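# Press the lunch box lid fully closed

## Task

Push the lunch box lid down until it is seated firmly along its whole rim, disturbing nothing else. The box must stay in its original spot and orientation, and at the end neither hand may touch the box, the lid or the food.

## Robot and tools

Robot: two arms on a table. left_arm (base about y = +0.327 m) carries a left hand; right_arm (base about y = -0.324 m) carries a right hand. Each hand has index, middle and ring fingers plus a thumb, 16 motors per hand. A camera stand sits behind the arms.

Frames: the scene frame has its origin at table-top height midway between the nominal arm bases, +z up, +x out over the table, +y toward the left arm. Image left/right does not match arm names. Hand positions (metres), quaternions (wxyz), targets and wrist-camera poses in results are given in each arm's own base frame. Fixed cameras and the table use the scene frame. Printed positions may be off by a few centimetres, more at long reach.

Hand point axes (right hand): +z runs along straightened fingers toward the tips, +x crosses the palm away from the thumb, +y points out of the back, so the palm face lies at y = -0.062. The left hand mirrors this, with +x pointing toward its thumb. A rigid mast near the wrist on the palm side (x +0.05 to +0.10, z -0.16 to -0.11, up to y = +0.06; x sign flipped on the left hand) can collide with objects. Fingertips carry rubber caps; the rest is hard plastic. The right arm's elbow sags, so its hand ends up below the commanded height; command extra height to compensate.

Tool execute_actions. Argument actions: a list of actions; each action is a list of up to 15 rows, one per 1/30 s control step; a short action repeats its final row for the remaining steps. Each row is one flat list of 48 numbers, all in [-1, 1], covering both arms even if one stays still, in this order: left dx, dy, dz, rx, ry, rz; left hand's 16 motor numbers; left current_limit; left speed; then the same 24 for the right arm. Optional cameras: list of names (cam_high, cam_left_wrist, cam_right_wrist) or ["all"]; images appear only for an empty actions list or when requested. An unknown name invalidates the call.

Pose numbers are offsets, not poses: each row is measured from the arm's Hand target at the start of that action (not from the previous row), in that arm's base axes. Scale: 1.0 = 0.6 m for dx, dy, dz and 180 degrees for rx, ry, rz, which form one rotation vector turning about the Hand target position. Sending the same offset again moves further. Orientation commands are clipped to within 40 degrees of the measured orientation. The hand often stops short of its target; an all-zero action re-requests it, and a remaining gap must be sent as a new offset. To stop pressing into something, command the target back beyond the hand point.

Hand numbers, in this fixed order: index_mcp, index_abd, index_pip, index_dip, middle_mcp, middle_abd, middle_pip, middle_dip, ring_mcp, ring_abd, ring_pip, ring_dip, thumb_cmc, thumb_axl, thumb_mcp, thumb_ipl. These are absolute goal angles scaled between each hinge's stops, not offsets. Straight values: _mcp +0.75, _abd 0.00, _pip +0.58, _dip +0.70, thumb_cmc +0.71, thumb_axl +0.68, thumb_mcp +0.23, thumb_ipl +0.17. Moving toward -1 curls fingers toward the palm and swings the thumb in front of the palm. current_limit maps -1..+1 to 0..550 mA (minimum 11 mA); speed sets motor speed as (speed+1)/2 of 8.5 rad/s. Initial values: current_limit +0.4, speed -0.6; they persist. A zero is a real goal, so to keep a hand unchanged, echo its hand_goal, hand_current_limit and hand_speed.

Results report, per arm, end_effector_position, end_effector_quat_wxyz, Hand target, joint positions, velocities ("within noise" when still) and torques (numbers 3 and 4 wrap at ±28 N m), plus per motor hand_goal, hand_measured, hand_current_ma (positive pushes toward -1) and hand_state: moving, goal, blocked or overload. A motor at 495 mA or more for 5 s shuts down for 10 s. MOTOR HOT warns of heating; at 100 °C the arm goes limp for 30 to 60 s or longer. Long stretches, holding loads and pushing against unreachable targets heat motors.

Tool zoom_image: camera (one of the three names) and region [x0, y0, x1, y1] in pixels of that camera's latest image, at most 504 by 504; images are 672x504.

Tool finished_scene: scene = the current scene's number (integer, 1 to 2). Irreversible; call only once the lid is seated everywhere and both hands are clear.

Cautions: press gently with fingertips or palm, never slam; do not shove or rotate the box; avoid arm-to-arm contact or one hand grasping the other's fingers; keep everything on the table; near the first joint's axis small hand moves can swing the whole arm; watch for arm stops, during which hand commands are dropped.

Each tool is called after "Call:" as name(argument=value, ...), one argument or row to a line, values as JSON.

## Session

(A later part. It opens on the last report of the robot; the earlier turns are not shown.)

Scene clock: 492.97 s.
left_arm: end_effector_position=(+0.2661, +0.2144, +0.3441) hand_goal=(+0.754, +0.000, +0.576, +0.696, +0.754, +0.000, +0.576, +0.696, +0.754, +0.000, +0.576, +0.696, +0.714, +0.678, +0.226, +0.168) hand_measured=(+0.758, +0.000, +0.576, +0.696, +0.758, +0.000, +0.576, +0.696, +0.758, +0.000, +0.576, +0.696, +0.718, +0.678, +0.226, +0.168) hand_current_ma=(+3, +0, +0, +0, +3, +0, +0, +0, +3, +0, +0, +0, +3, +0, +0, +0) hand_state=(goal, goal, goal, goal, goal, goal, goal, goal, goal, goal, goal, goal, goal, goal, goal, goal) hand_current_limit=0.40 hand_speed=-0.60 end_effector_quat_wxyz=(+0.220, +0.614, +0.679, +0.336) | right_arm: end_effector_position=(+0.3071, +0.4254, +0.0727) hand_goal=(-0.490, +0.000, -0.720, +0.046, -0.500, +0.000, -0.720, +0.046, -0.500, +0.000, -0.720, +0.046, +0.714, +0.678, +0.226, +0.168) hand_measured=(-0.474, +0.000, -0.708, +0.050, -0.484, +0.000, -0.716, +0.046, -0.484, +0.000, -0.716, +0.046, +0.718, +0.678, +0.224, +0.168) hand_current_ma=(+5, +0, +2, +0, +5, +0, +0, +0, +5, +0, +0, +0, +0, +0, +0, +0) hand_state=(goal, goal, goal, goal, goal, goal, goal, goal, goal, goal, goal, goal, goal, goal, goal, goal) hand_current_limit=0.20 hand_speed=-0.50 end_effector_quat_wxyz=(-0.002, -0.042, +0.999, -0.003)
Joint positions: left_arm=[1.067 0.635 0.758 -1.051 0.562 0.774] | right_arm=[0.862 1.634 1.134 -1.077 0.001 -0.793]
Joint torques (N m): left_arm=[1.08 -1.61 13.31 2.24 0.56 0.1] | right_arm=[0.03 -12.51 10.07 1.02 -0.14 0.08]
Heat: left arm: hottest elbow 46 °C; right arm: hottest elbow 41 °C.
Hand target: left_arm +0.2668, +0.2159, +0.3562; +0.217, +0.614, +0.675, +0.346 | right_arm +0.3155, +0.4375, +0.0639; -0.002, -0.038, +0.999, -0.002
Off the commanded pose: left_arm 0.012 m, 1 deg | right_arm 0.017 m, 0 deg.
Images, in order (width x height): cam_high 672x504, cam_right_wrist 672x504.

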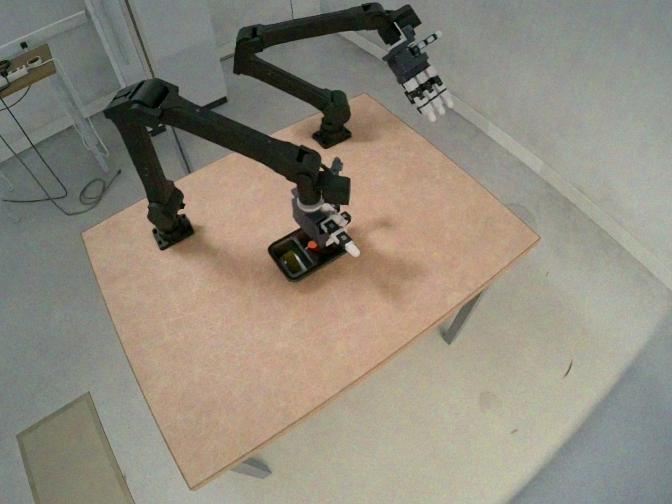

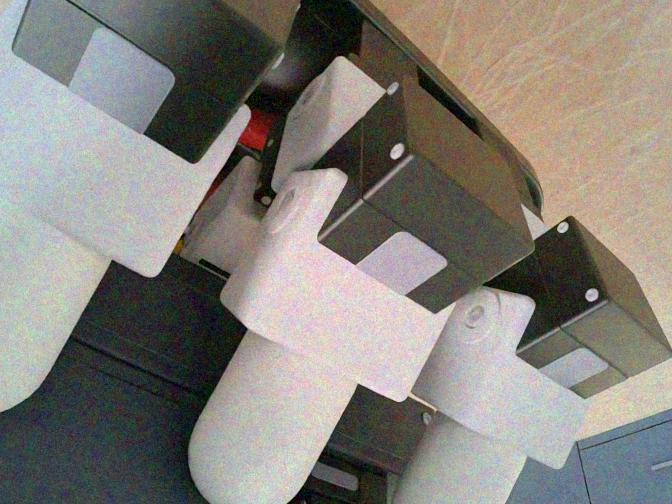

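Call:
execute_actions(
  actions=[
    [[0,0,0,0,0,0,0.754,0,0.576,0.696,0.754,0,0.576,0.696,0.754,0,0.576,0.696,0.714,0.678,0.226,0.168,0.4,-0.6,0,0,0,0,0,0,-0.49,0,-0.72,0.045,-0.5,0,-0.72,0.045,-0.5,0,-0.72,0.045,0.714,0.678,0.226,0.168,0.2,-0.5]],
  ],
)

Call:
execute_actions(
  actions=[
    [[0,0,0,0,0,0,0.754,0,0.576,0.696,0.754,0,0.576,0.696,0.754,0,0.576,0.696,0.714,0.678,0.226,0.168,0.4,-0.6,0,0,-0.015,0,0,0,-0.49,0,-0.72,0.045,-0.5,0,-0.72,0.045,-0.5,0,-0.72,0.045,0.714,0.678,0.226,0.168,0.2,-0.5]],
  ],
)

Scene clock: 500.50 s.
left_arm: end_effector_position=(+0.2661, +0.2144, +0.3441) hand_goal=(+0.754, +0.000, +0.576, +0.696, +0.754, +0.000, +0.576, +0.696, +0.754, +0.000, +0.576, +0.696, +0.714, +0.678, +0.226, +0.168) hand_measured=(+0.758, +0.000, +0.576, +0.696, +0.758, +0.000, +0.576, +0.696, +0.758, +0.000, +0.576, +0.696, +0.718, +0.678, +0.226, +0.168) hand_current_ma=(+3, +0, +0, +0, +3, +0, +0, +0, +3, +0, +0, +0, +3, +0, +0, +0) hand_state=(goal, goal, goal, goal, goal, goal, goal, goal, goal, goal, goal, goal, goal, goal, goal, goal) hand_current_limit=0.40 hand_speed=-0.60 end_effector_quat_wxyz=(+0.220, +0.614, +0.679, +0.336) | right_arm: end_effector_position=(+0.3071, +0.4254, +0.0727) hand_goal=(-0.490, +0.000, -0.720, +0.046, -0.500, +0.000, -0.720, +0.046, -0.500, +0.000, -0.720, +0.046, +0.714, +0.678, +0.226, +0.168) hand_measured=(-0.474, +0.000, -0.708, +0.050, -0.484, +0.000, -0.716, +0.046, -0.484, +0.000, -0.716, +0.046, +0.718, +0.678, +0.224, +0.168) hand_current_ma=(+5, +0, +2, +0, +5, +0, +0, +0, +5, +0, +0, +0, +0, +0, +0, +0) hand_state=(goal, goal, goal, goal, goal, goal, goal, goal, goal, goal, goal, goal, goal, goal, goal, goal) hand_current_limit=0.20 hand_speed=-0.50 end_effector_quat_wxyz=(-0.002, -0.042, +0.999, -0.003)
Joint positions: left_arm=[1.067 0.635 0.758 -1.051 0.562 0.774] | right_arm=[0.862 1.634 1.134 -1.077 0.001 -0.793]
Joint torques (N m): left_arm=[1.08 -1.61 13.31 2.22 0.56 0.09] | right_arm=[-0.15 -12.51 10.17 1.2 -0.19 0.08]
Heat: left arm: hottest elbow 46 °C; right arm: hottest elbow 41 °C.
Hand target: left_arm +0.2668, +0.2159, +0.3562; +0.217, +0.614, +0.675, +0.346 | right_arm +0.3155, +0.4375, +0.0639; -0.002, -0.038, +0.999, -0.002
Off the commanded pose: left_arm 0.012 m, 1 deg | right_arm 0.017 m, 0 deg.

Scene clock: 501.20 s.
left_arm: end_effector_position=(+0.2661, +0.2144, +0.3441) hand_goal=(+0.754, +0.000, +0.576, +0.696, +0.754, +0.000, +0.576, +0.696, +0.754, +0.000, +0.576, +0.696, +0.714, +0.678, +0.226, +0.168) hand_measured=(+0.758, +0.000, +0.576, +0.696, +0.758, +0.000, +0.576, +0.696, +0.758, +0.000, +0.576, +0.696, +0.718, +0.678, +0.226, +0.168) hand_current_ma=(+3, +0, +0, +0, +3, +0, +0, +0, +3, +0, +0, +0, +3, +0, +0, +0) hand_state=(goal, goal, goal, goal, goal, goal, goal, goal, goal, goal, goal, goal, goal, goal, goal, goal) hand_current_limit=0.40 hand_speed=-0.60 end_effector_quat_wxyz=(+0.220, +0.614, +0.679, +0.336) | right_arm: end_effector_position=(+0.3082, +0.4277, +0.0727) hand_goal=(-0.490, +0.000, -0.720, +0.046, -0.500, +0.000, -0.720, +0.046, -0.500, +0.000, -0.720, +0.046, +0.714, +0.678, +0.226, +0.168) hand_measured=(-0.474, +0.000, -0.708, +0.050, -0.484, +0.000, -0.716, +0.046, -0.484, +0.000, -0.716, +0.046, +0.718, +0.678, +0.224, +0.168) hand_current_ma=(+5, +0, +2, +0, +5, +0, +0, +0, +4, +0, +0, +0, +0, +0, +0, +0) hand_state=(goal, goal, goal, goal, goal, goal, goal, goal, goal, goal, goal, goal, goal, goal, goal, goal) hand_current_limit=0.20 hand_speed=-0.50 end_effector_quat_wxyz=(-0.001, -0.042, +0.999, +0.001)
Joint positions: left_arm=[1.067 0.635 0.758 -1.051 0.562 0.774] | right_arm=[0.862 1.636 1.134 -1.067 -0.003 -0.793]
Joint torques (N m): left_arm=[1.08 -1.61 13.31 2.22 0.56 0.09] | right_arm=[0.15 -12.1 9.24 1.54 0.05 0.14]
Heat: left arm: hottest elbow 46 °C; right arm: hottest elbow 41 °C.
Hand target: left_arm +0.2668, +0.2159, +0.3562; +0.217, +0.614, +0.675, +0.346 | right_arm +0.3155, +0.4376, +0.0550; -0.002, -0.038, +0.999, -0.002
Off the commanded pose: left_arm 0.012 m, 1 deg | right_arm 0.022 m, 1 deg.

Call:
execute_actions(
  actions=[
    [[0,0,0,0,0,0,0.754,0,0.576,0.696,0.754,0,0.576,0.696,0.754,0,0.576,0.696,0.714,0.678,0.226,0.168,0.4,-0.6,0,0,-0.025,0,0,0,-0.49,0,-0.72,0.045,-0.5,0,-0.72,0.045,-0.5,0,-0.72,0.045,0.714,0.678,0.226,0.168,0.2,-0.5]],
  ],
)

Call:
execute_actions(
  actions=[
    [[0,0,0,0,0,0,0.754,0,0.576,0.696,0.754,0,0.576,0.696,0.754,0,0.576,0.696,0.714,0.678,0.226,0.168,0.4,-0.6,0,0,-0.025,0,0,0,-0.49,0,-0.72,0.045,-0.5,0,-0.72,0.045,-0.5,0,-0.72,0.045,0.714,0.678,0.226,0.168,0.2,-0.5]],
  ],
  cameras=["cam_high","cam_right_wrist"],
)

Scene clock: 515.03 s.
left_arm: end_effector_position=(+0.2661, +0.2144, +0.3441) hand_goal=(+0.754, +0.000, +0.576, +0.696, +0.754, +0.000, +0.576, +0.696, +0.754, +0.000, +0.576, +0.696, +0.714, +0.678, +0.226, +0.168) hand_measured=(+0.758, +0.000, +0.576, +0.696, +0.758, +0.000, +0.576, +0.696, +0.758, +0.000, +0.576, +0.696, +0.718, +0.678, +0.226, +0.168) hand_current_ma=(+3, +0, +0, +0, +3, +0, +0, +0, +3, +0, +0, +0, +3, +0, +0, +0) hand_state=(goal, goal, goal, goal, goal, goal, goal, goal, goal, goal, goal, goal, goal, goal, goal, goal) hand_current_limit=0.40 hand_speed=-0.60 end_effector_quat_wxyz=(+0.220, +0.614, +0.679, +0.336) | right_arm: end_effector_position=(+0.3115, +0.4329, +0.0741) hand_goal=(-0.490, +0.000, -0.720, +0.046, -0.500, +0.000, -0.720, +0.046, -0.500, +0.000, -0.720, +0.046, +0.714, +0.678, +0.226, +0.168) hand_measured=(-0.472, +0.000, -0.708, +0.050, -0.484, +0.000, -0.716, +0.046, -0.486, +0.000, -0.716, +0.046, +0.718, +0.678, +0.224, +0.168) hand_current_ma=(+6, +0, +2, +0, +5, +0, +0, +0, +4, +0, +0, +0, +0, +0, +0, +0) hand_state=(goal, goal, goal, goal, goal, goal, goal, goal, goal, goal, goal, goal, goal, goal, goal, goal) hand_current_limit=0.20 hand_speed=-0.50 end_effector_quat_wxyz=(+0.006, -0.042, +0.999, +0.012)
Joint positions: left_arm=[1.067 0.635 0.758 -1.051 0.562 0.774] | right_arm=[0.862 1.638 1.134 -1.042 -0.008 -0.793]
Joint torques (N m): left_arm=[1.08 -1.61 13.31 2.24 0.56 0.09] | right_arm=[0.03 -10.52 7.6 2.22 0.28 0.09]
Heat: left arm: hottest elbow 46 °C; right arm: hottest elbow 41 °C.
Hand target: left_arm +0.2668, +0.2159, +0.3562; +0.217, +0.614, +0.675, +0.346 | right_arm +0.3155, +0.4376, +0.0399; -0.002, -0.038, +0.999, -0.002
Off the commanded pose: left_arm 0.012 m, 1 deg | right_arm 0.035 m, 2 deg.

Scene clock: 515.73 s.
left_arm: end_effector_position=(+0.2661, +0.2144, +0.3441) hand_goal=(+0.754, +0.000, +0.576, +0.696, +0.754, +0.000, +0.576, +0.696, +0.754, +0.000, +0.576, +0.696, +0.714, +0.678, +0.226, +0.168) hand_measured=(+0.758, +0.000, +0.576, +0.696, +0.758, +0.000, +0.576, +0.696, +0.758, +0.000, +0.576, +0.696, +0.718, +0.678, +0.226, +0.168) hand_current_ma=(+3, +0, +0, +0, +3, +0, +0, +0, +3, +0, +0, +0, +3, +0, +0, +0) hand_state=(goal, goal, goal, goal, goal, goal, goal, goal, goal, goal, goal, goal, goal, goal, goal, goal) hand_current_limit=0.40 hand_speed=-0.60 end_effector_quat_wxyz=(+0.220, +0.614, +0.679, +0.336) | right_arm: end_effector_position=(+0.3158, +0.4388, +0.0761) hand_goal=(-0.490, +0.000, -0.720, +0.046, -0.500, +0.000, -0.720, +0.046, -0.500, +0.000, -0.720, +0.046, +0.714, +0.678, +0.226, +0.168) hand_measured=(-0.472, +0.000, -0.708, +0.050, -0.484, +0.000, -0.716, +0.046, -0.490, +0.000, -0.712, +0.046, +0.718, +0.678, +0.224, +0.168) hand_current_ma=(+6, +0, +2, +0, +5, +0, +0, +0, +2, +0, +1, +0, +0, +0, +0, +0) hand_state=(goal, goal, goal, goal, goal, goal, goal, goal, goal, goal, goal, goal, goal, goal, goal, goal) hand_current_limit=0.20 hand_speed=-0.50 end_effector_quat_wxyz=(+0.014, -0.042, +0.999, +0.023)
Joint positions: left_arm=[1.067 0.635 0.758 -1.051 0.562 0.774] | right_arm=[0.862 1.639 1.134 -1.012 -0.011 -0.793]
Joint torques (N m): left_arm=[1.03 -1.61 13.33 2.24 0.56 0.09] | right_arm=[-0.44 -9.58 6.06 2.43 0.4 0.11]
Heat: left arm: hottest elbow 46 °C; right arm: hottest elbow 41 °C.
Hand target: left_arm +0.2668, +0.2159, +0.3562; +0.217, +0.614, +0.675, +0.346 | right_arm +0.3155, +0.4376, +0.0250; -0.002, -0.038, +0.999, -0.002
Off the commanded pose: left_arm 0.012 m, 1 deg | right_arm 0.051 m, 3 deg.
Images, in order (width x height): cam_high 672x504, cam_right_wrist 672x504.

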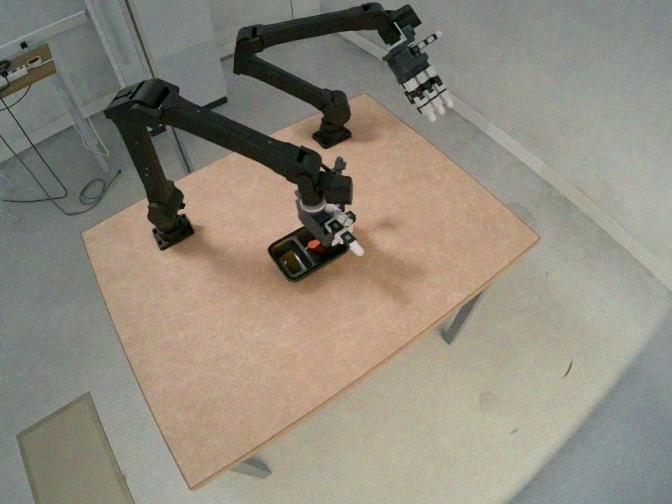

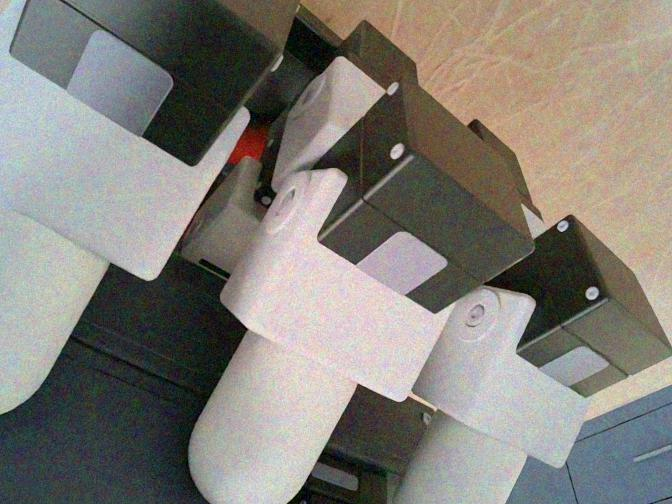

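Call:
execute_actions(
  actions=[
    [[0,0,0,0,0,0,0.754,0,0.576,0.696,0.754,0,0.576,0.696,0.754,0,0.576,0.696,0.714,0.678,0.226,0.168,0.4,-0.6,0,0,0.125,0,0,0,-0.49,0,-0.72,0.045,-0.5,0,-0.72,0.045,-0.5,0,-0.72,0.045,0.714,0.678,0.226,0.168,0.2,-0.5]],
    [[0,0,0,0,0,0,0.754,0,0.576,0.696,0.754,0,0.576,0.696,0.754,0,0.576,0.696,0.714,0.678,0.226,0.168,0.4,-0.6,0,0.063,0,0,0,0,-0.49,0,-0.72,0.045,-0.5,0,-0.72,0.045,-0.5,0,-0.72,0.045,0.714,0.678,0.226,0.168,0.2,-0.5]],
  ],
  cameras=["cam_high","cam_right_wrist"],
)

Call:
zoom_image(
  camera="cam_right_wrist",
  region=[170, 0, 672, 260],
)

Call:
zoom_image(
  camera="cam_high",
  region=[250, 180, 370, 300],
)

Scene clock: 563.30 s.
left_arm: end_effector_position=(+0.2661, +0.2144, +0.3441) hand_goal=(+0.754, +0.000, +0.576, +0.696, +0.754, +0.000, +0.576, +0.696, +0.754, +0.000, +0.576, +0.696, +0.714, +0.678, +0.226, +0.168) hand_measured=(+0.758, +0.000, +0.576, +0.696, +0.758, +0.000, +0.576, +0.696, +0.758, +0.000, +0.576, +0.696, +0.718, +0.678, +0.226, +0.168) hand_current_ma=(+3, +0, +0, +0, +3, +0, +0, +0, +3, +0, +0, +0, +3, +0, +0, +0) hand_state=(goal, goal, goal, goal, goal, goal, goal, goal, goal, goal, goal, goal, goal, goal, goal, goal) hand_current_limit=0.40 hand_speed=-0.60 end_effector_quat_wxyz=(+0.220, +0.614, +0.679, +0.336) | right_arm: end_effector_position=(+0.3038, +0.4646, +0.0936) hand_goal=(-0.490, +0.000, -0.720, +0.046, -0.500, +0.000, -0.720, +0.046, -0.500, +0.000, -0.720, +0.046, +0.714, +0.678, +0.226, +0.168) hand_measured=(-0.472, +0.000, -0.708, +0.050, -0.484, +0.000, -0.716, +0.046, -0.488, +0.000, -0.712, +0.046, +0.718, +0.678, +0.224, +0.168) hand_current_ma=(+6, +0, +2, +0, +5, +0, +0, +0, +2, +0, +1, +0, +0, +0, +0, +0) hand_state=(goal, goal, goal, goal, goal, goal, goal, goal, goal, goal, goal, goal, goal, goal, goal, goal) hand_current_limit=0.20 hand_speed=-0.50 end_effector_quat_wxyz=(-0.006, -0.046, +0.999, -0.005)
Joint positions: left_arm=[1.067 0.635 0.758 -1.051 0.562 0.774] | right_arm=[0.918 1.682 1.258 -1.163 -0.003 -0.745]
Joint torques (N m): left_arm=[1.03 -1.61 13.31 2.24 0.56 0.09] | right_arm=[-0.73 -15.91 11.59 0.09 0.02 0.15]
Heat: left arm: hottest elbow 46 °C; right arm: hottest elbow 40 °C.
Hand target: left_arm +0.2668, +0.2159, +0.3562; +0.217, +0.614, +0.675, +0.346 | right_arm +0.3154, +0.4754, +0.0999; -0.002, -0.038, +0.999, -0.002
Off the commanded pose: left_arm 0.012 m, 1 deg | right_arm 0.017 m, 1 deg.
Images, in order (width x height): cam_high 672x504, cam_right_wrist 672x504.

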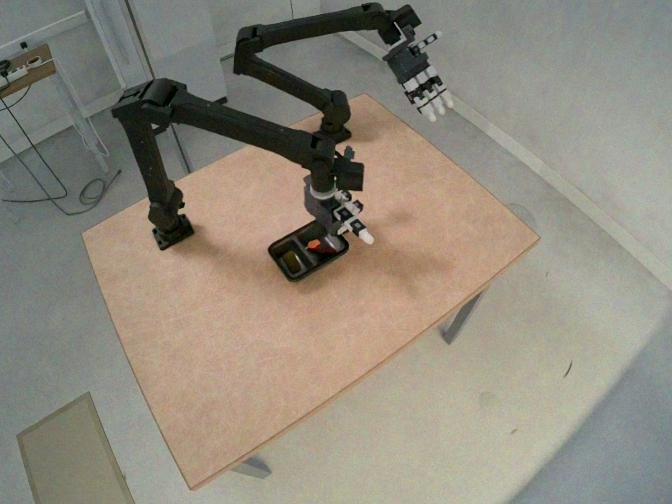

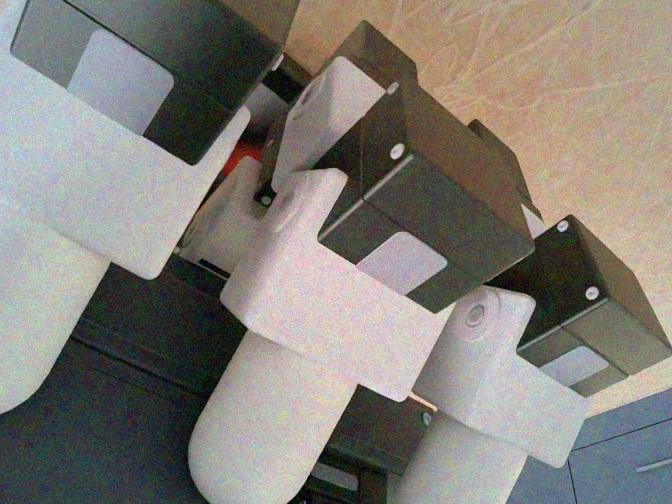

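Scaled by 1.004.

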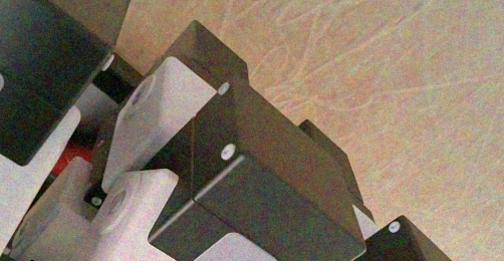

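Scaled by 4.200.

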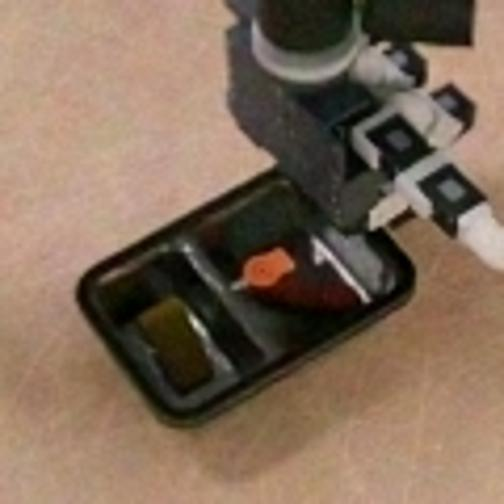

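Call:
execute_actions(
  actions=[
    [[0,0,0,0,0,0,0.754,0,0.576,0.696,0.754,0,0.576,0.696,0.754,0,0.576,0.696,0.714,0.678,0.226,0.168,0.4,-0.6,-0.013,-0.013,-0.03,0,0,0,-0.49,0,-0.72,0.045,-0.5,0,-0.72,0.045,-0.5,0,-0.72,0.045,0.714,0.678,0.226,0.168,0.2,-0.5]],
    [[0,0,0,0,0,0,0.754,0,0.576,0.696,0.754,0,0.576,0.696,0.754,0,0.576,0.696,0.714,0.678,0.226,0.168,0.4,-0.6,0,0,-0.03,0,0,0,-0.49,0,-0.72,0.045,-0.5,0,-0.72,0.045,-0.5,0,-0.72,0.045,0.714,0.678,0.226,0.168,0.2,-0.5]],
  ],
)

Call:
execute_actions(
  actions=[
    [[0,0,0,0,0,0,0.754,0,0.576,0.696,0.754,0,0.576,0.696,0.754,0,0.576,0.696,0.714,0.678,0.226,0.168,0.4,-0.6,0,0,-0.03,0,0,0,-0.49,0,-0.72,0.045,-0.5,0,-0.72,0.045,-0.5,0,-0.72,0.045,0.714,0.678,0.226,0.168,0.2,-0.5]],
  ],
)

Call:
execute_actions(
  actions=[
    [[0,0,0,0,0,0,0.754,0,0.576,0.696,0.754,0,0.576,0.696,0.754,0,0.576,0.696,0.714,0.678,0.226,0.168,0.4,-0.6,0,0,-0.03,0,0,0,-0.49,0,-0.72,0.045,-0.5,0,-0.72,0.045,-0.5,0,-0.72,0.045,0.714,0.678,0.226,0.168,0.2,-0.5]],
  ],
  cameras=["cam_high","cam_right_wrist"],
)

Call:
zoom_image(
  camera="cam_high",
  region=[250, 180, 370, 300],
)

Scene clock: 587.43 s.
left_arm: end_effector_position=(+0.2661, +0.2144, +0.3441) hand_goal=(+0.754, +0.000, +0.576, +0.696, +0.754, +0.000, +0.576, +0.696, +0.754, +0.000, +0.576, +0.696, +0.714, +0.678, +0.226, +0.168) hand_measured=(+0.758, +0.000, +0.576, +0.696, +0.758, +0.000, +0.576, +0.696, +0.758, +0.000, +0.576, +0.696, +0.718, +0.678, +0.226, +0.168) hand_current_ma=(+3, +0, +0, +0, +3, +0, +0, +0, +3, +0, +0, +0, +3, +0, +0, +0) hand_state=(goal, goal, goal, goal, goal, goal, goal, goal, goal, goal, goal, goal, goal, goal, goal, goal) hand_current_limit=0.40 hand_speed=-0.60 end_effector_quat_wxyz=(+0.220, +0.614, +0.679, +0.336) | right_arm: end_effector_position=(+0.3056, +0.4665, +0.0756) hand_goal=(-0.490, +0.000, -0.720, +0.046, -0.500, +0.000, -0.720, +0.046, -0.500, +0.000, -0.720, +0.046, +0.714, +0.678, +0.226, +0.168) hand_measured=(-0.472, +0.000, -0.708, +0.050, -0.484, +0.000, -0.716, +0.046, -0.488, +0.000, -0.712, +0.046, +0.718, +0.678, +0.224, +0.168) hand_current_ma=(+6, +0, +2, +0, +5, +0, +0, +0, +2, +0, +1, +0, +0, +0, +0, +0) hand_state=(goal, goal, goal, goal, goal, goal, goal, goal, goal, goal, goal, goal, goal, goal, goal, goal) hand_current_limit=0.20 hand_speed=-0.50 end_effector_quat_wxyz=(+0.000, -0.044, +0.999, +0.002)
Joint positions: left_arm=[1.067 0.635 0.758 -1.051 0.562 0.774] | right_arm=[0.918 1.699 1.224 -1.092 -0.003 -0.741]
Joint torques (N m): left_arm=[1.08 -1.61 13.31 2.24 0.56 0.09] | right_arm=[-0.62 -16.32 7.66 1.09 0.03 0.12]
Heat: left arm: hottest elbow 46 °C; right arm: hottest elbow 42 °C.
Hand target: left_arm +0.2668, +0.2159, +0.3562; +0.217, +0.614, +0.675, +0.346 | right_arm +0.3076, +0.4677, +0.0639; -0.002, -0.038, +0.999, -0.002
Off the commanded pose: left_arm 0.012 m, 1 deg | right_arm 0.012 m, 1 deg.

Scene clock: 588.13 s.
left_arm: end_effector_position=(+0.2661, +0.2144, +0.3441) hand_goal=(+0.754, +0.000, +0.576, +0.696, +0.754, +0.000, +0.576, +0.696, +0.754, +0.000, +0.576, +0.696, +0.714, +0.678, +0.226, +0.168) hand_measured=(+0.758, +0.000, +0.576, +0.696, +0.758, +0.000, +0.576, +0.696, +0.758, +0.000, +0.576, +0.696, +0.718, +0.678, +0.226, +0.168) hand_current_ma=(+3, +0, +0, +0, +3, +0, +0, +0, +3, +0, +0, +0, +3, +0, +0, +0) hand_state=(goal, goal, goal, goal, goal, goal, goal, goal, goal, goal, goal, goal, goal, goal, goal, goal) hand_current_limit=0.40 hand_speed=-0.60 end_effector_quat_wxyz=(+0.220, +0.614, +0.679, +0.336) | right_arm: end_effector_position=(+0.3078, +0.4695, +0.0739) hand_goal=(-0.490, +0.000, -0.720, +0.046, -0.500, +0.000, -0.720, +0.046, -0.500, +0.000, -0.720, +0.046, +0.714, +0.678, +0.226, +0.168) hand_measured=(-0.472, +0.000, -0.708, +0.050, -0.484, +0.000, -0.716, +0.046, -0.488, +0.000, -0.712, +0.046, +0.718, +0.678, +0.224, +0.168) hand_current_ma=(+6, +0, +2, +0, +5, +0, +0, +0, +2, +0, +1, +0, +0, +0, +0, +0) hand_state=(goal, goal, goal, goal, goal, goal, goal, goal, goal, goal, goal, goal, goal, goal, goal, goal) hand_current_limit=0.20 hand_speed=-0.50 end_effector_quat_wxyz=(+0.006, -0.044, +0.999, +0.010)
Joint positions: left_arm=[1.067 0.635 0.758 -1.051 0.562 0.774] | right_arm=[0.918 1.7 1.216 -1.063 -0.004 -0.741]
Joint torques (N m): left_arm=[1.03 -1.61 13.33 2.22 0.56 0.09] | right_arm=[-0.38 -14.15 6.56 1.65 0.05 0.13]
Heat: left arm: hottest elbow 46 °C; right arm: hottest elbow 42 °C.
Hand target: left_arm +0.2668, +0.2159, +0.3562; +0.217, +0.614, +0.675, +0.346 | right_arm +0.3076, +0.4676, +0.0460; -0.002, -0.038, +0.999, -0.002
Off the commanded pose: left_arm 0.012 m, 1 deg | right_arm 0.028 m, 2 deg.

Scene clock: 588.90 s.
left_arm: end_effector_position=(+0.2661, +0.2144, +0.3441) hand_goal=(+0.754, +0.000, +0.576, +0.696, +0.754, +0.000, +0.576, +0.696, +0.754, +0.000, +0.576, +0.696, +0.714, +0.678, +0.226, +0.168) hand_measured=(+0.758, +0.000, +0.576, +0.696, +0.758, +0.000, +0.576, +0.696, +0.758, +0.000, +0.576, +0.696, +0.718, +0.678, +0.226, +0.168) hand_current_ma=(+3, +0, +0, +0, +3, +0, +0, +0, +3, +0, +0, +0, +3, +0, +0, +0) hand_state=(goal, goal, goal, goal, goal, goal, goal, goal, goal, goal, goal, goal, goal, goal, goal, goal) hand_current_limit=0.40 hand_speed=-0.60 end_effector_quat_wxyz=(+0.220, +0.614, +0.679, +0.336) | right_arm: end_effector_position=(+0.3074, +0.4719, +0.0489) hand_goal=(-0.490, +0.000, -0.720, +0.046, -0.500, +0.000, -0.720, +0.046, -0.500, +0.000, -0.720, +0.046, +0.714, +0.678, +0.226, +0.168) hand_measured=(-0.470, +0.000, -0.708, +0.050, -0.484, +0.000, -0.716, +0.046, -0.488, +0.000, -0.712, +0.046, +0.718, +0.678, +0.222, +0.168) hand_current_ma=(+7, +0, +2, +0, +5, +0, +0, +0, +3, +0, +1, +0, +0, +0, +0, +0) hand_state=(goal, goal, goal, goal, goal, goal, goal, goal, goal, goal, goal, goal, goal, goal, goal, goal) hand_current_limit=0.20 hand_speed=-0.50 end_effector_quat_wxyz=(+0.005, -0.042, +0.999, +0.013)
Joint positions: left_arm=[1.067 0.635 0.758 -1.051 0.562 0.774] | right_arm=[0.92 1.736 1.188 -0.997 -0.009 -0.735]
Joint torques (N m): left_arm=[1.08 -1.61 13.31 2.24 0.56 0.09] | right_arm=[-0.26 -15.74 6.97 0.59 0.3 0.08]
Heat: left arm: hottest elbow 46 °C; right arm: hottest elbow 42 °C.
Hand target: left_arm +0.2668, +0.2159, +0.3562; +0.217, +0.614, +0.675, +0.346 | right_arm +0.3076, +0.4675, +0.0279; -0.002, -0.038, +0.999, -0.002
Off the commanded pose: left_arm 0.012 m, 1 deg | right_arm 0.021 m, 2 deg.
Images, in order (width x height): cam_high 672x504, cam_right_wrist 672x504.

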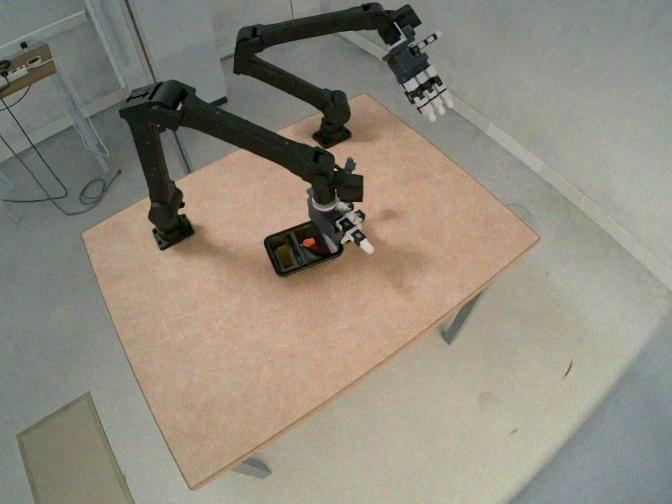

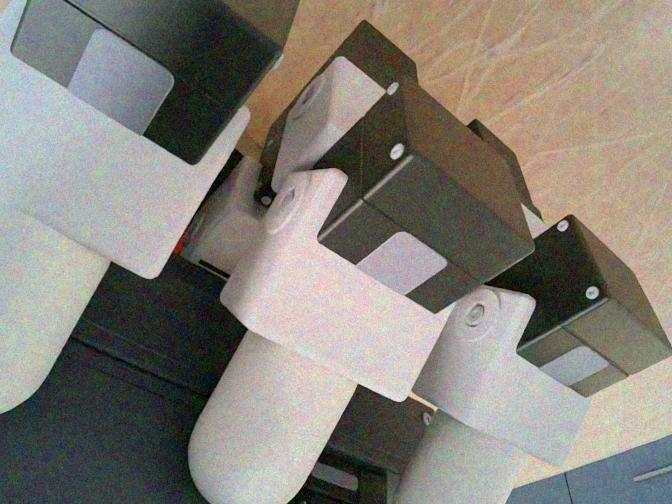

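Scaled by 4.200.

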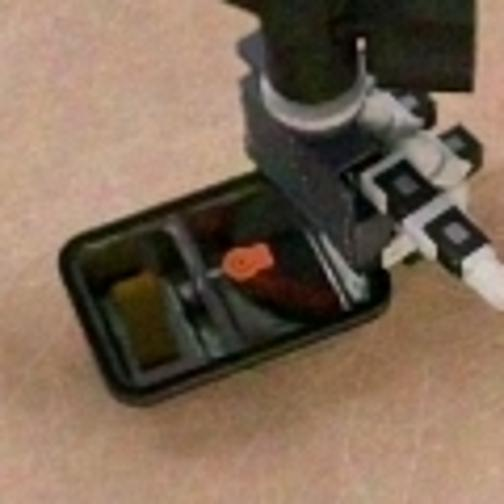

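Call:
execute_actions(
  actions=[
    [[0,0,0,0,0,0,0.754,0,0.576,0.696,0.754,0,0.576,0.696,0.754,0,0.576,0.696,0.714,0.678,0.226,0.168,0.4,-0.6,0,0.02,0.12,0,0,0,-0.49,0,-0.72,0.045,-0.5,0,-0.72,0.045,-0.5,0,-0.72,0.045,0.714,0.678,0.226,0.168,0.2,-0.5]],
    [[0,0,0,0,0,0,0.754,0,0.576,0.696,0.754,0,0.576,0.696,0.754,0,0.576,0.696,0.714,0.678,0.226,0.168,0.4,-0.6,0,0.2,0.13,0,0,0,-0.49,0,-0.72,0.045,-0.5,0,-0.72,0.045,-0.5,0,-0.72,0.045,0.714,0.678,0.226,0.168,0.2,-0.5]],
  ],
  cameras=["cam_high","cam_right_wrist"],
)

Call:
zoom_image(
  camera="cam_high",
  region=[250, 180, 370, 300],
)

Scene clock: 600.23 s.
left_arm: end_effector_position=(+0.2661, +0.2144, +0.3441) hand_goal=(+0.754, +0.000, +0.576, +0.696, +0.754, +0.000, +0.576, +0.696, +0.754, +0.000, +0.576, +0.696, +0.714, +0.678, +0.226, +0.168) hand_measured=(+0.758, +0.000, +0.576, +0.696, +0.758, +0.000, +0.576, +0.696, +0.758, +0.000, +0.576, +0.696, +0.718, +0.678, +0.226, +0.168) hand_current_ma=(+3, +0, +0, +0, +3, +0, +0, +0, +3, +0, +0, +0, +3, +0, +0, +0) hand_state=(goal, goal, goal, goal, goal, goal, goal, goal, goal, goal, goal, goal, goal, goal, goal, goal) hand_current_limit=0.40 hand_speed=-0.60 end_effector_quat_wxyz=(+0.220, +0.614, +0.679, +0.336) | right_arm: end_effector_position=(+0.2979, +0.5880, +0.1634) hand_goal=(-0.490, +0.000, -0.720, +0.046, -0.500, +0.000, -0.720, +0.046, -0.500, +0.000, -0.720, +0.046, +0.714, +0.678, +0.226, +0.168) hand_measured=(-0.470, +0.000, -0.708, +0.050, -0.484, +0.000, -0.716, +0.046, -0.488, +0.000, -0.712, +0.046, +0.718, +0.678, +0.222, +0.168) hand_current_ma=(+7, +0, +2, +0, +4, +0, +0, +0, +3, +0, +1, +0, +0, +0, +0, +0) hand_state=(goal, goal, goal, goal, goal, goal, goal, goal, goal, goal, goal, goal, goal, goal, goal, goal) hand_current_limit=0.20 hand_speed=-0.50 end_effector_quat_wxyz=(-0.008, -0.045, +0.999, -0.009)
Joint positions: left_arm=[1.067 0.635 0.758 -1.051 0.562 0.774] | right_arm=[1.057 1.887 1.738 -1.446 -0.004 -0.605]
Joint torques (N m): left_arm=[1.08 -1.61 13.31 2.24 0.56 0.1] | right_arm=[0.09 -21.66 12.77 -0.13 0.06 0.12]
Heat: left arm: hottest elbow 46 °C; right arm: hottest elbow 42 °C.
Hand target: left_arm +0.2668, +0.2159, +0.3562; +0.217, +0.614, +0.675, +0.346 | right_arm +0.3077, +0.5995, +0.1780; -0.002, -0.038, +0.999, -0.002
Off the commanded pose: left_arm 0.012 m, 1 deg | right_arm 0.021 m, 1 deg.
Images, in order (width x height): cam_high 672x504, cam_right_wrist 672x504.

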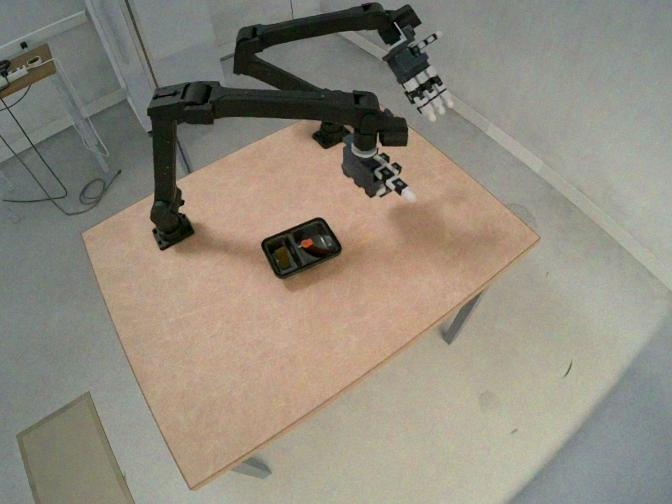

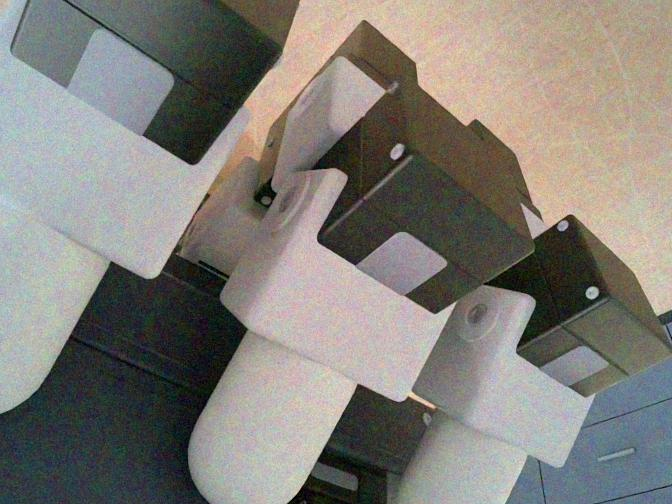

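Scaled by 4.200.

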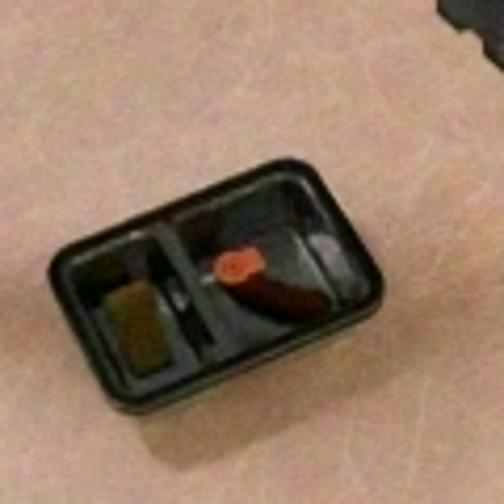

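Call:
execute_actions(
  actions=[
    [[0,0,0,0,0,0,0.754,0,0.576,0.696,0.754,0,0.576,0.696,0.754,0,0.576,0.696,0.714,0.678,0.226,0.168,0.4,-0.6,0,-0.1,0.15,0,0,0,0.754,0.05,0.576,0.696,0.754,0,0.576,0.696,0.754,-0.05,0.576,0.696,0.714,0.678,0.226,0.168,0.4,-0.3]],
    [[0,0,0,0,0,0,0.754,0,0.576,0.696,0.754,0,0.576,0.696,0.754,0,0.576,0.696,0.714,0.678,0.226,0.168,0.4,-0.6,0,-0.15,0,0,0,0,0.754,0.05,0.576,0.696,0.754,0,0.576,0.696,0.754,-0.05,0.576,0.696,0.714,0.678,0.226,0.168,0.4,-0.3]],
    [[0,0,0,0,0,0,0.754,0,0.576,0.696,0.754,0,0.576,0.696,0.754,0,0.576,0.696,0.714,0.678,0.226,0.168,0.4,-0.6,0,-0.12,-0.02,0,0,0,0.754,0.05,0.576,0.696,0.754,0,0.576,0.696,0.754,-0.05,0.576,0.696,0.714,0.678,0.226,0.168,0.4,-0.3]],
  ],
  cameras=["cam_high","cam_right_wrist"],
)

Call:
zoom_image(
  camera="cam_high",
  region=[240, 150, 380, 300],
)

Scene clock: 699.80 s.
left_arm: end_effector_position=(+0.2661, +0.2144, +0.3441) hand_goal=(+0.754, +0.000, +0.576, +0.696, +0.754, +0.000, +0.576, +0.696, +0.754, +0.000, +0.576, +0.696, +0.714, +0.678, +0.226, +0.168) hand_measured=(+0.758, +0.000, +0.576, +0.696, +0.758, +0.000, +0.576, +0.696, +0.758, +0.000, +0.576, +0.696, +0.718, +0.678, +0.226, +0.168) hand_current_ma=(+3, +0, +0, +0, +3, +0, +0, +0, +3, +0, +0, +0, +3, +0, +0, +0) hand_state=(goal, goal, goal, goal, goal, goal, goal, goal, goal, goal, goal, goal, goal, goal, goal, goal) hand_current_limit=0.40 hand_speed=-0.60 end_effector_quat_wxyz=(+0.220, +0.614, +0.679, +0.336) | right_arm: end_effector_position=(+0.3091, +0.3755, +0.2525) hand_goal=(+0.754, +0.050, +0.576, +0.696, +0.754, +0.000, +0.576, +0.696, +0.754, -0.050, +0.576, +0.696, +0.714, +0.678, +0.226, +0.168) hand_measured=(+0.752, +0.048, +0.574, +0.694, +0.752, +0.000, +0.574, +0.694, +0.752, -0.048, +0.574, +0.694, +0.714, +0.678, +0.222, +0.168) hand_current_ma=(+0, +0, +0, +0, +0, +0, +0, +0, +0, +0, +0, +0, +0, +0, +0, +0) hand_state=(goal, goal, goal, goal, goal, goal, goal, goal, goal, goal, goal, goal, goal, goal, goal, goal) hand_current_limit=0.40 hand_speed=-0.30 end_effector_quat_wxyz=(-0.008, -0.030, +0.999, -0.010)
Joint positions: left_arm=[1.067 0.635 0.758 -1.051 0.562 0.774] | right_arm=[0.784 1.428 1.394 -1.562 0.004 -0.846]
Joint torques (N m): left_arm=[1.08 -1.61 13.31 2.22 0.56 0.1] | right_arm=[0.03 -13.92 8.34 0.91 -0.03 -0.17]
Heat: left arm: hottest elbow 47 °C; right arm: hottest elbow 47 °C.
Hand target: left_arm +0.2668, +0.2159, +0.3562; +0.217, +0.614, +0.675, +0.346 | right_arm +0.3076, +0.3775, +0.2560; -0.002, -0.038, +0.999, -0.002
Off the commanded pose: left_arm 0.012 m, 1 deg | right_arm 0.004 m, 1 deg.
Images, in order (width x height): cam_high 672x504, cam_right_wrist 672x504.

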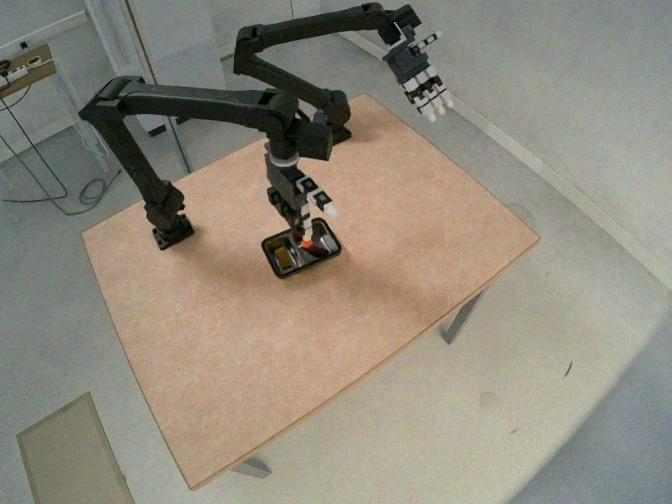

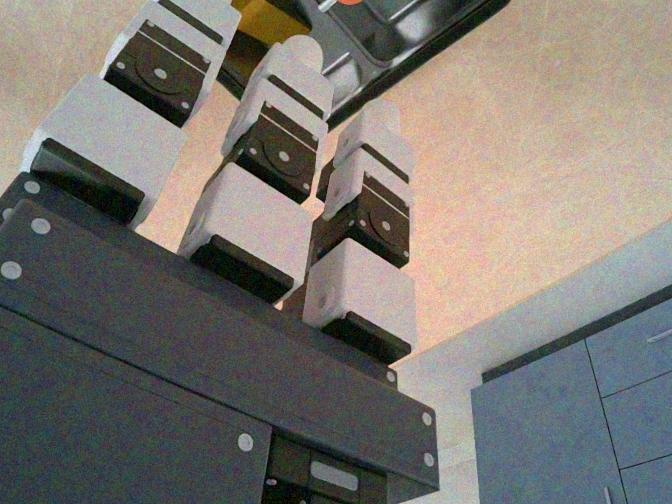

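Scaled by 3.360.

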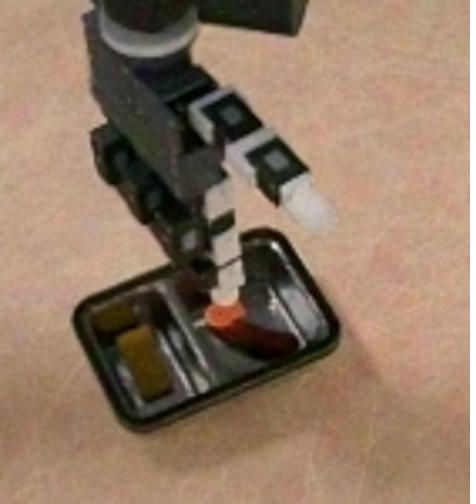

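Call:
execute_actions(
  actions=[
    [[0,0,0,0,0,0,0.754,0,0.576,0.696,0.754,0,0.576,0.696,0.754,0,0.576,0.696,0.714,0.678,0.226,0.168,0.4,-0.6,0,0,-0.075,0,0,0,0.754,0.05,0.576,0.696,0.754,0,0.576,0.696,0.754,-0.05,0.576,0.696,0.714,0.678,0.226,0.168,0.4,-0.3]],
  ],
  cameras=["cam_high","cam_right_wrist"],
)

Call:
zoom_image(
  camera="cam_high",
  region=[250, 180, 370, 300],
)

Scene clock: 719.43 s.
left_arm: end_effector_position=(+0.2661, +0.2144, +0.3441) hand_goal=(+0.754, +0.000, +0.576, +0.696, +0.754, +0.000, +0.576, +0.696, +0.754, +0.000, +0.576, +0.696, +0.714, +0.678, +0.226, +0.168) hand_measured=(+0.758, +0.000, +0.576, +0.696, +0.758, +0.000, +0.576, +0.696, +0.758, +0.000, +0.576, +0.696, +0.718, +0.678, +0.226, +0.168) hand_current_ma=(+3, +0, +0, +0, +3, +0, +0, +0, +3, +0, +0, +0, +3, +0, +0, +0) hand_state=(goal, goal, goal, goal, goal, goal, goal, goal, goal, goal, goal, goal, goal, goal, goal, goal) hand_current_limit=0.40 hand_speed=-0.60 end_effector_quat_wxyz=(+0.220, +0.614, +0.679, +0.336) | right_arm: end_effector_position=(+0.3067, +0.3733, +0.2127) hand_goal=(+0.754, +0.050, +0.576, +0.696, +0.754, +0.000, +0.576, +0.696, +0.754, -0.050, +0.576, +0.696, +0.714, +0.678, +0.226, +0.168) hand_measured=(+0.752, +0.048, +0.574, +0.694, +0.752, +0.000, +0.574, +0.694, +0.752, -0.048, +0.574, +0.694, +0.714, +0.678, +0.222, +0.168) hand_current_ma=(+0, +0, +0, +0, +0, +0, +0, +0, +0, +0, +0, +0, +0, +0, +0, +0) hand_state=(goal, goal, goal, goal, goal, goal, goal, goal, goal, goal, goal, goal, goal, goal, goal, goal) hand_current_limit=0.40 hand_speed=-0.30 end_effector_quat_wxyz=(-0.004, -0.030, +1.000, -0.006)
Joint positions: left_arm=[1.067 0.635 0.758 -1.051 0.562 0.774] | right_arm=[0.784 1.422 1.28 -1.443 0.003 -0.847]
Joint torques (N m): left_arm=[1.08 -1.61 13.31 2.24 0.56 0.09] | right_arm=[0.21 -13.27 8.79 0.91 -0.09 -0.17]
Heat: left arm: hottest elbow 47 °C; right arm: hottest elbow 46 °C.
Hand target: left_arm +0.2668, +0.2159, +0.3562; +0.217, +0.614, +0.675, +0.346 | right_arm +0.3076, +0.3775, +0.2109; -0.002, -0.038, +0.999, -0.002
Off the commanded pose: left_arm 0.012 m, 1 deg | right_arm 0.005 m, 1 deg.
Images, in order (width x height): cam_high 672x504, cam_right_wrist 672x504.

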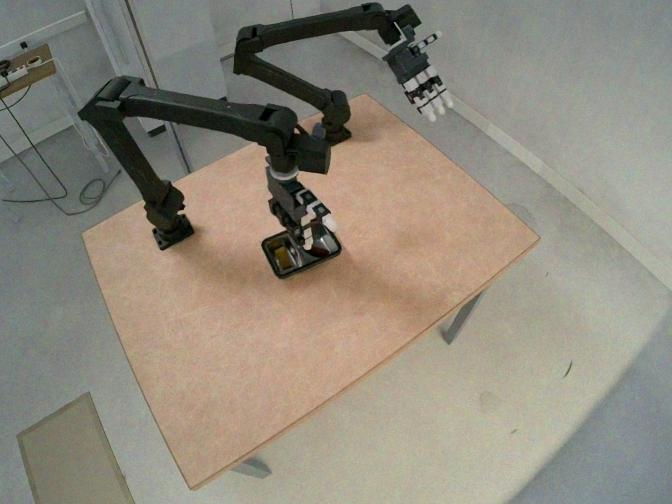

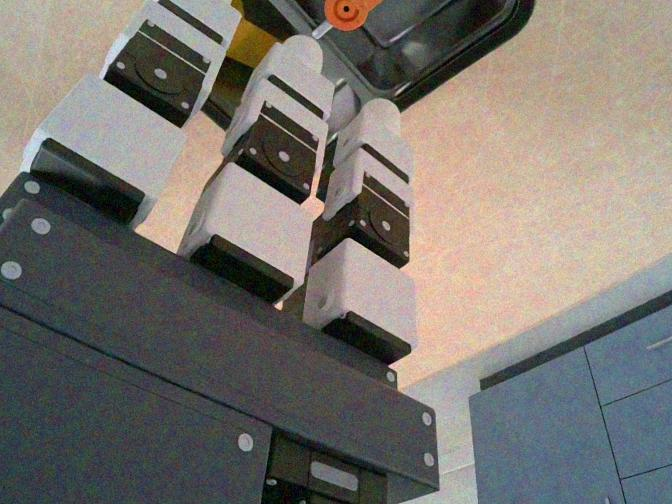

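Scaled by 4.200.

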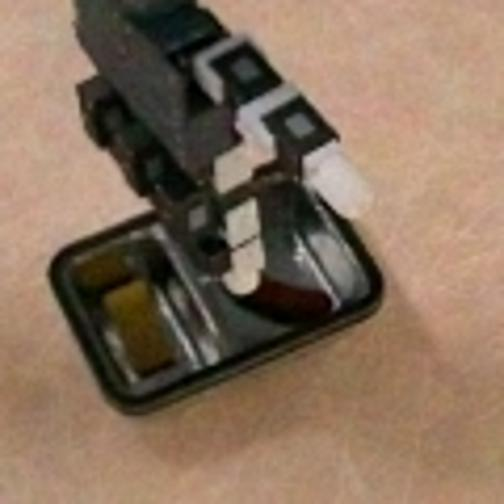

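Call:
execute_actions(
  actions=[
    [[0,0,0,0,0,0,0.754,0,0.576,0.696,0.754,0,0.576,0.696,0.754,0,0.576,0.696,0.714,0.678,0.226,0.168,0.4,-0.6,0.023,0,-0.025,0,0,0,0.754,0.05,0.576,0.696,0.754,0,0.576,0.696,0.754,-0.05,0.576,0.696,0.714,0.678,0.226,0.168,0.4,-0.3]],
  ],
  cameras=["cam_high","cam_right_wrist"],
)

Call:
zoom_image(
  camera="cam_high",
  region=[250, 180, 370, 300],
)

Call:
zoom_image(
  camera="cam_right_wrist",
  region=[200, 0, 560, 200],
)

Scene clock: 743.57 s.
left_arm: end_effector_position=(+0.2661, +0.2144, +0.3441) hand_goal=(+0.754, +0.000, +0.576, +0.696, +0.754, +0.000, +0.576, +0.696, +0.754, +0.000, +0.576, +0.696, +0.714, +0.678, +0.226, +0.168) hand_measured=(+0.758, +0.000, +0.576, +0.696, +0.758, +0.000, +0.576, +0.696, +0.758, +0.000, +0.576, +0.696, +0.718, +0.678, +0.226, +0.168) hand_current_ma=(+3, +0, +0, +0, +3, +0, +0, +0, +3, +0, +0, +0, +3, +0, +0, +0) hand_state=(goal, goal, goal, goal, goal, goal, goal, goal, goal, goal, goal, goal, goal, goal, goal, goal) hand_current_limit=0.40 hand_speed=-0.60 end_effector_quat_wxyz=(+0.220, +0.614, +0.679, +0.336) | right_arm: end_effector_position=(+0.3182, +0.3766, +0.2064) hand_goal=(+0.754, +0.050, +0.576, +0.696, +0.754, +0.000, +0.576, +0.696, +0.754, -0.050, +0.576, +0.696, +0.714, +0.678, +0.226, +0.168) hand_measured=(+0.752, +0.048, +0.574, +0.694, +0.752, +0.000, +0.574, +0.694, +0.752, -0.048, +0.574, +0.694, +0.714, +0.678, +0.222, +0.168) hand_current_ma=(+0, +0, +0, +0, +0, +0, +0, +0, +0, +0, +0, +0, +0, +0, +0, +0) hand_state=(goal, goal, goal, goal, goal, goal, goal, goal, goal, goal, goal, goal, goal, goal, goal, goal) hand_current_limit=0.40 hand_speed=-0.30 end_effector_quat_wxyz=(+0.003, -0.034, +0.999, +0.001)
Joint positions: left_arm=[1.067 0.635 0.758 -1.051 0.562 0.774] | right_arm=[0.769 1.441 1.28 -1.406 0.003 -0.87]
Joint torques (N m): left_arm=[1.08 -1.61 13.33 2.24 0.56 0.09] | right_arm=[-0.91 -12.63 8.42 0.85 -0.03 -0.21]
Heat: left arm: hottest elbow 47 °C; right arm: hottest elbow 45 °C.
Hand target: left_arm +0.2668, +0.2159, +0.3562; +0.217, +0.614, +0.675, +0.346 | right_arm +0.3212, +0.3775, +0.1959; -0.002, -0.038, +0.999, -0.002
Off the commanded pose: left_arm 0.012 m, 1 deg | right_arm 0.011 m, 1 deg.
Images, in order (width x height): cam_high 672x504, cam_right_wrist 672x504.

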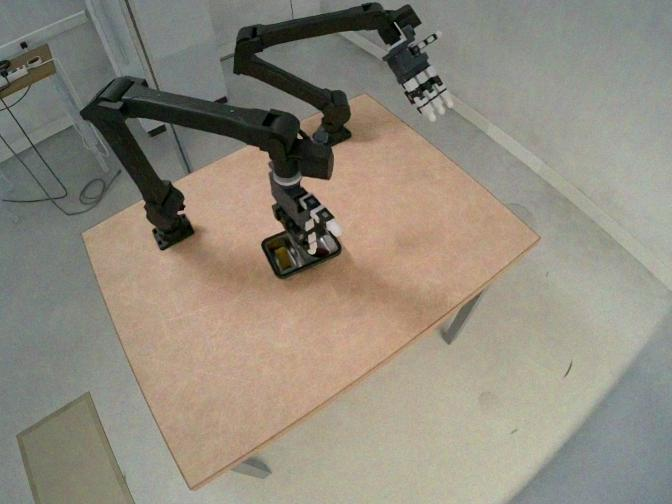

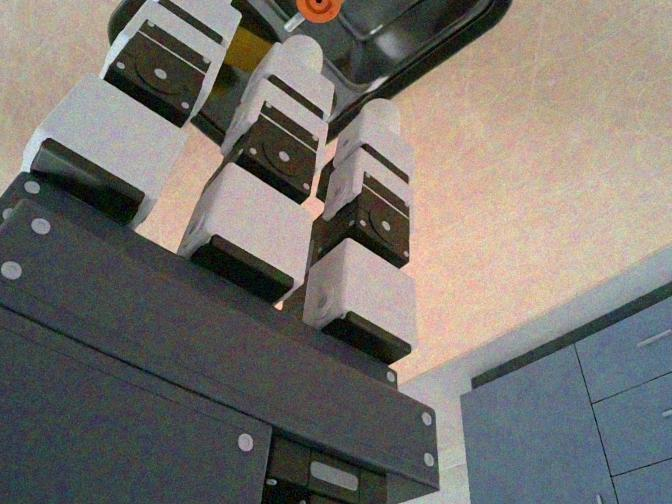

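Scaled by 4.200.

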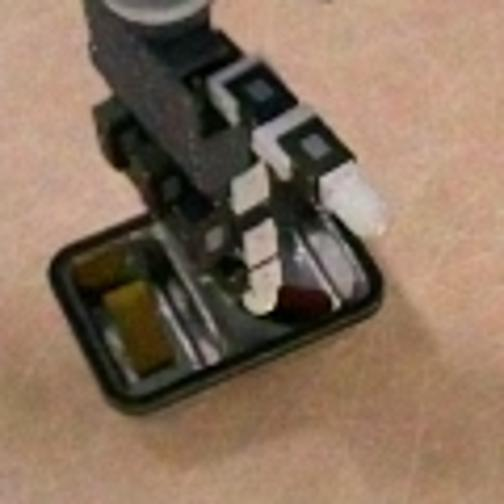

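Scaled by 1.400.

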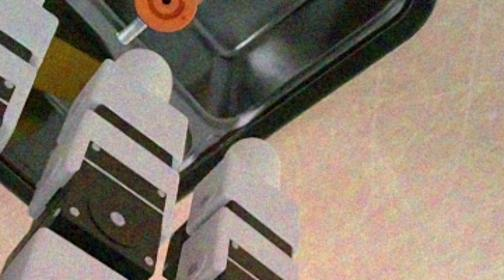

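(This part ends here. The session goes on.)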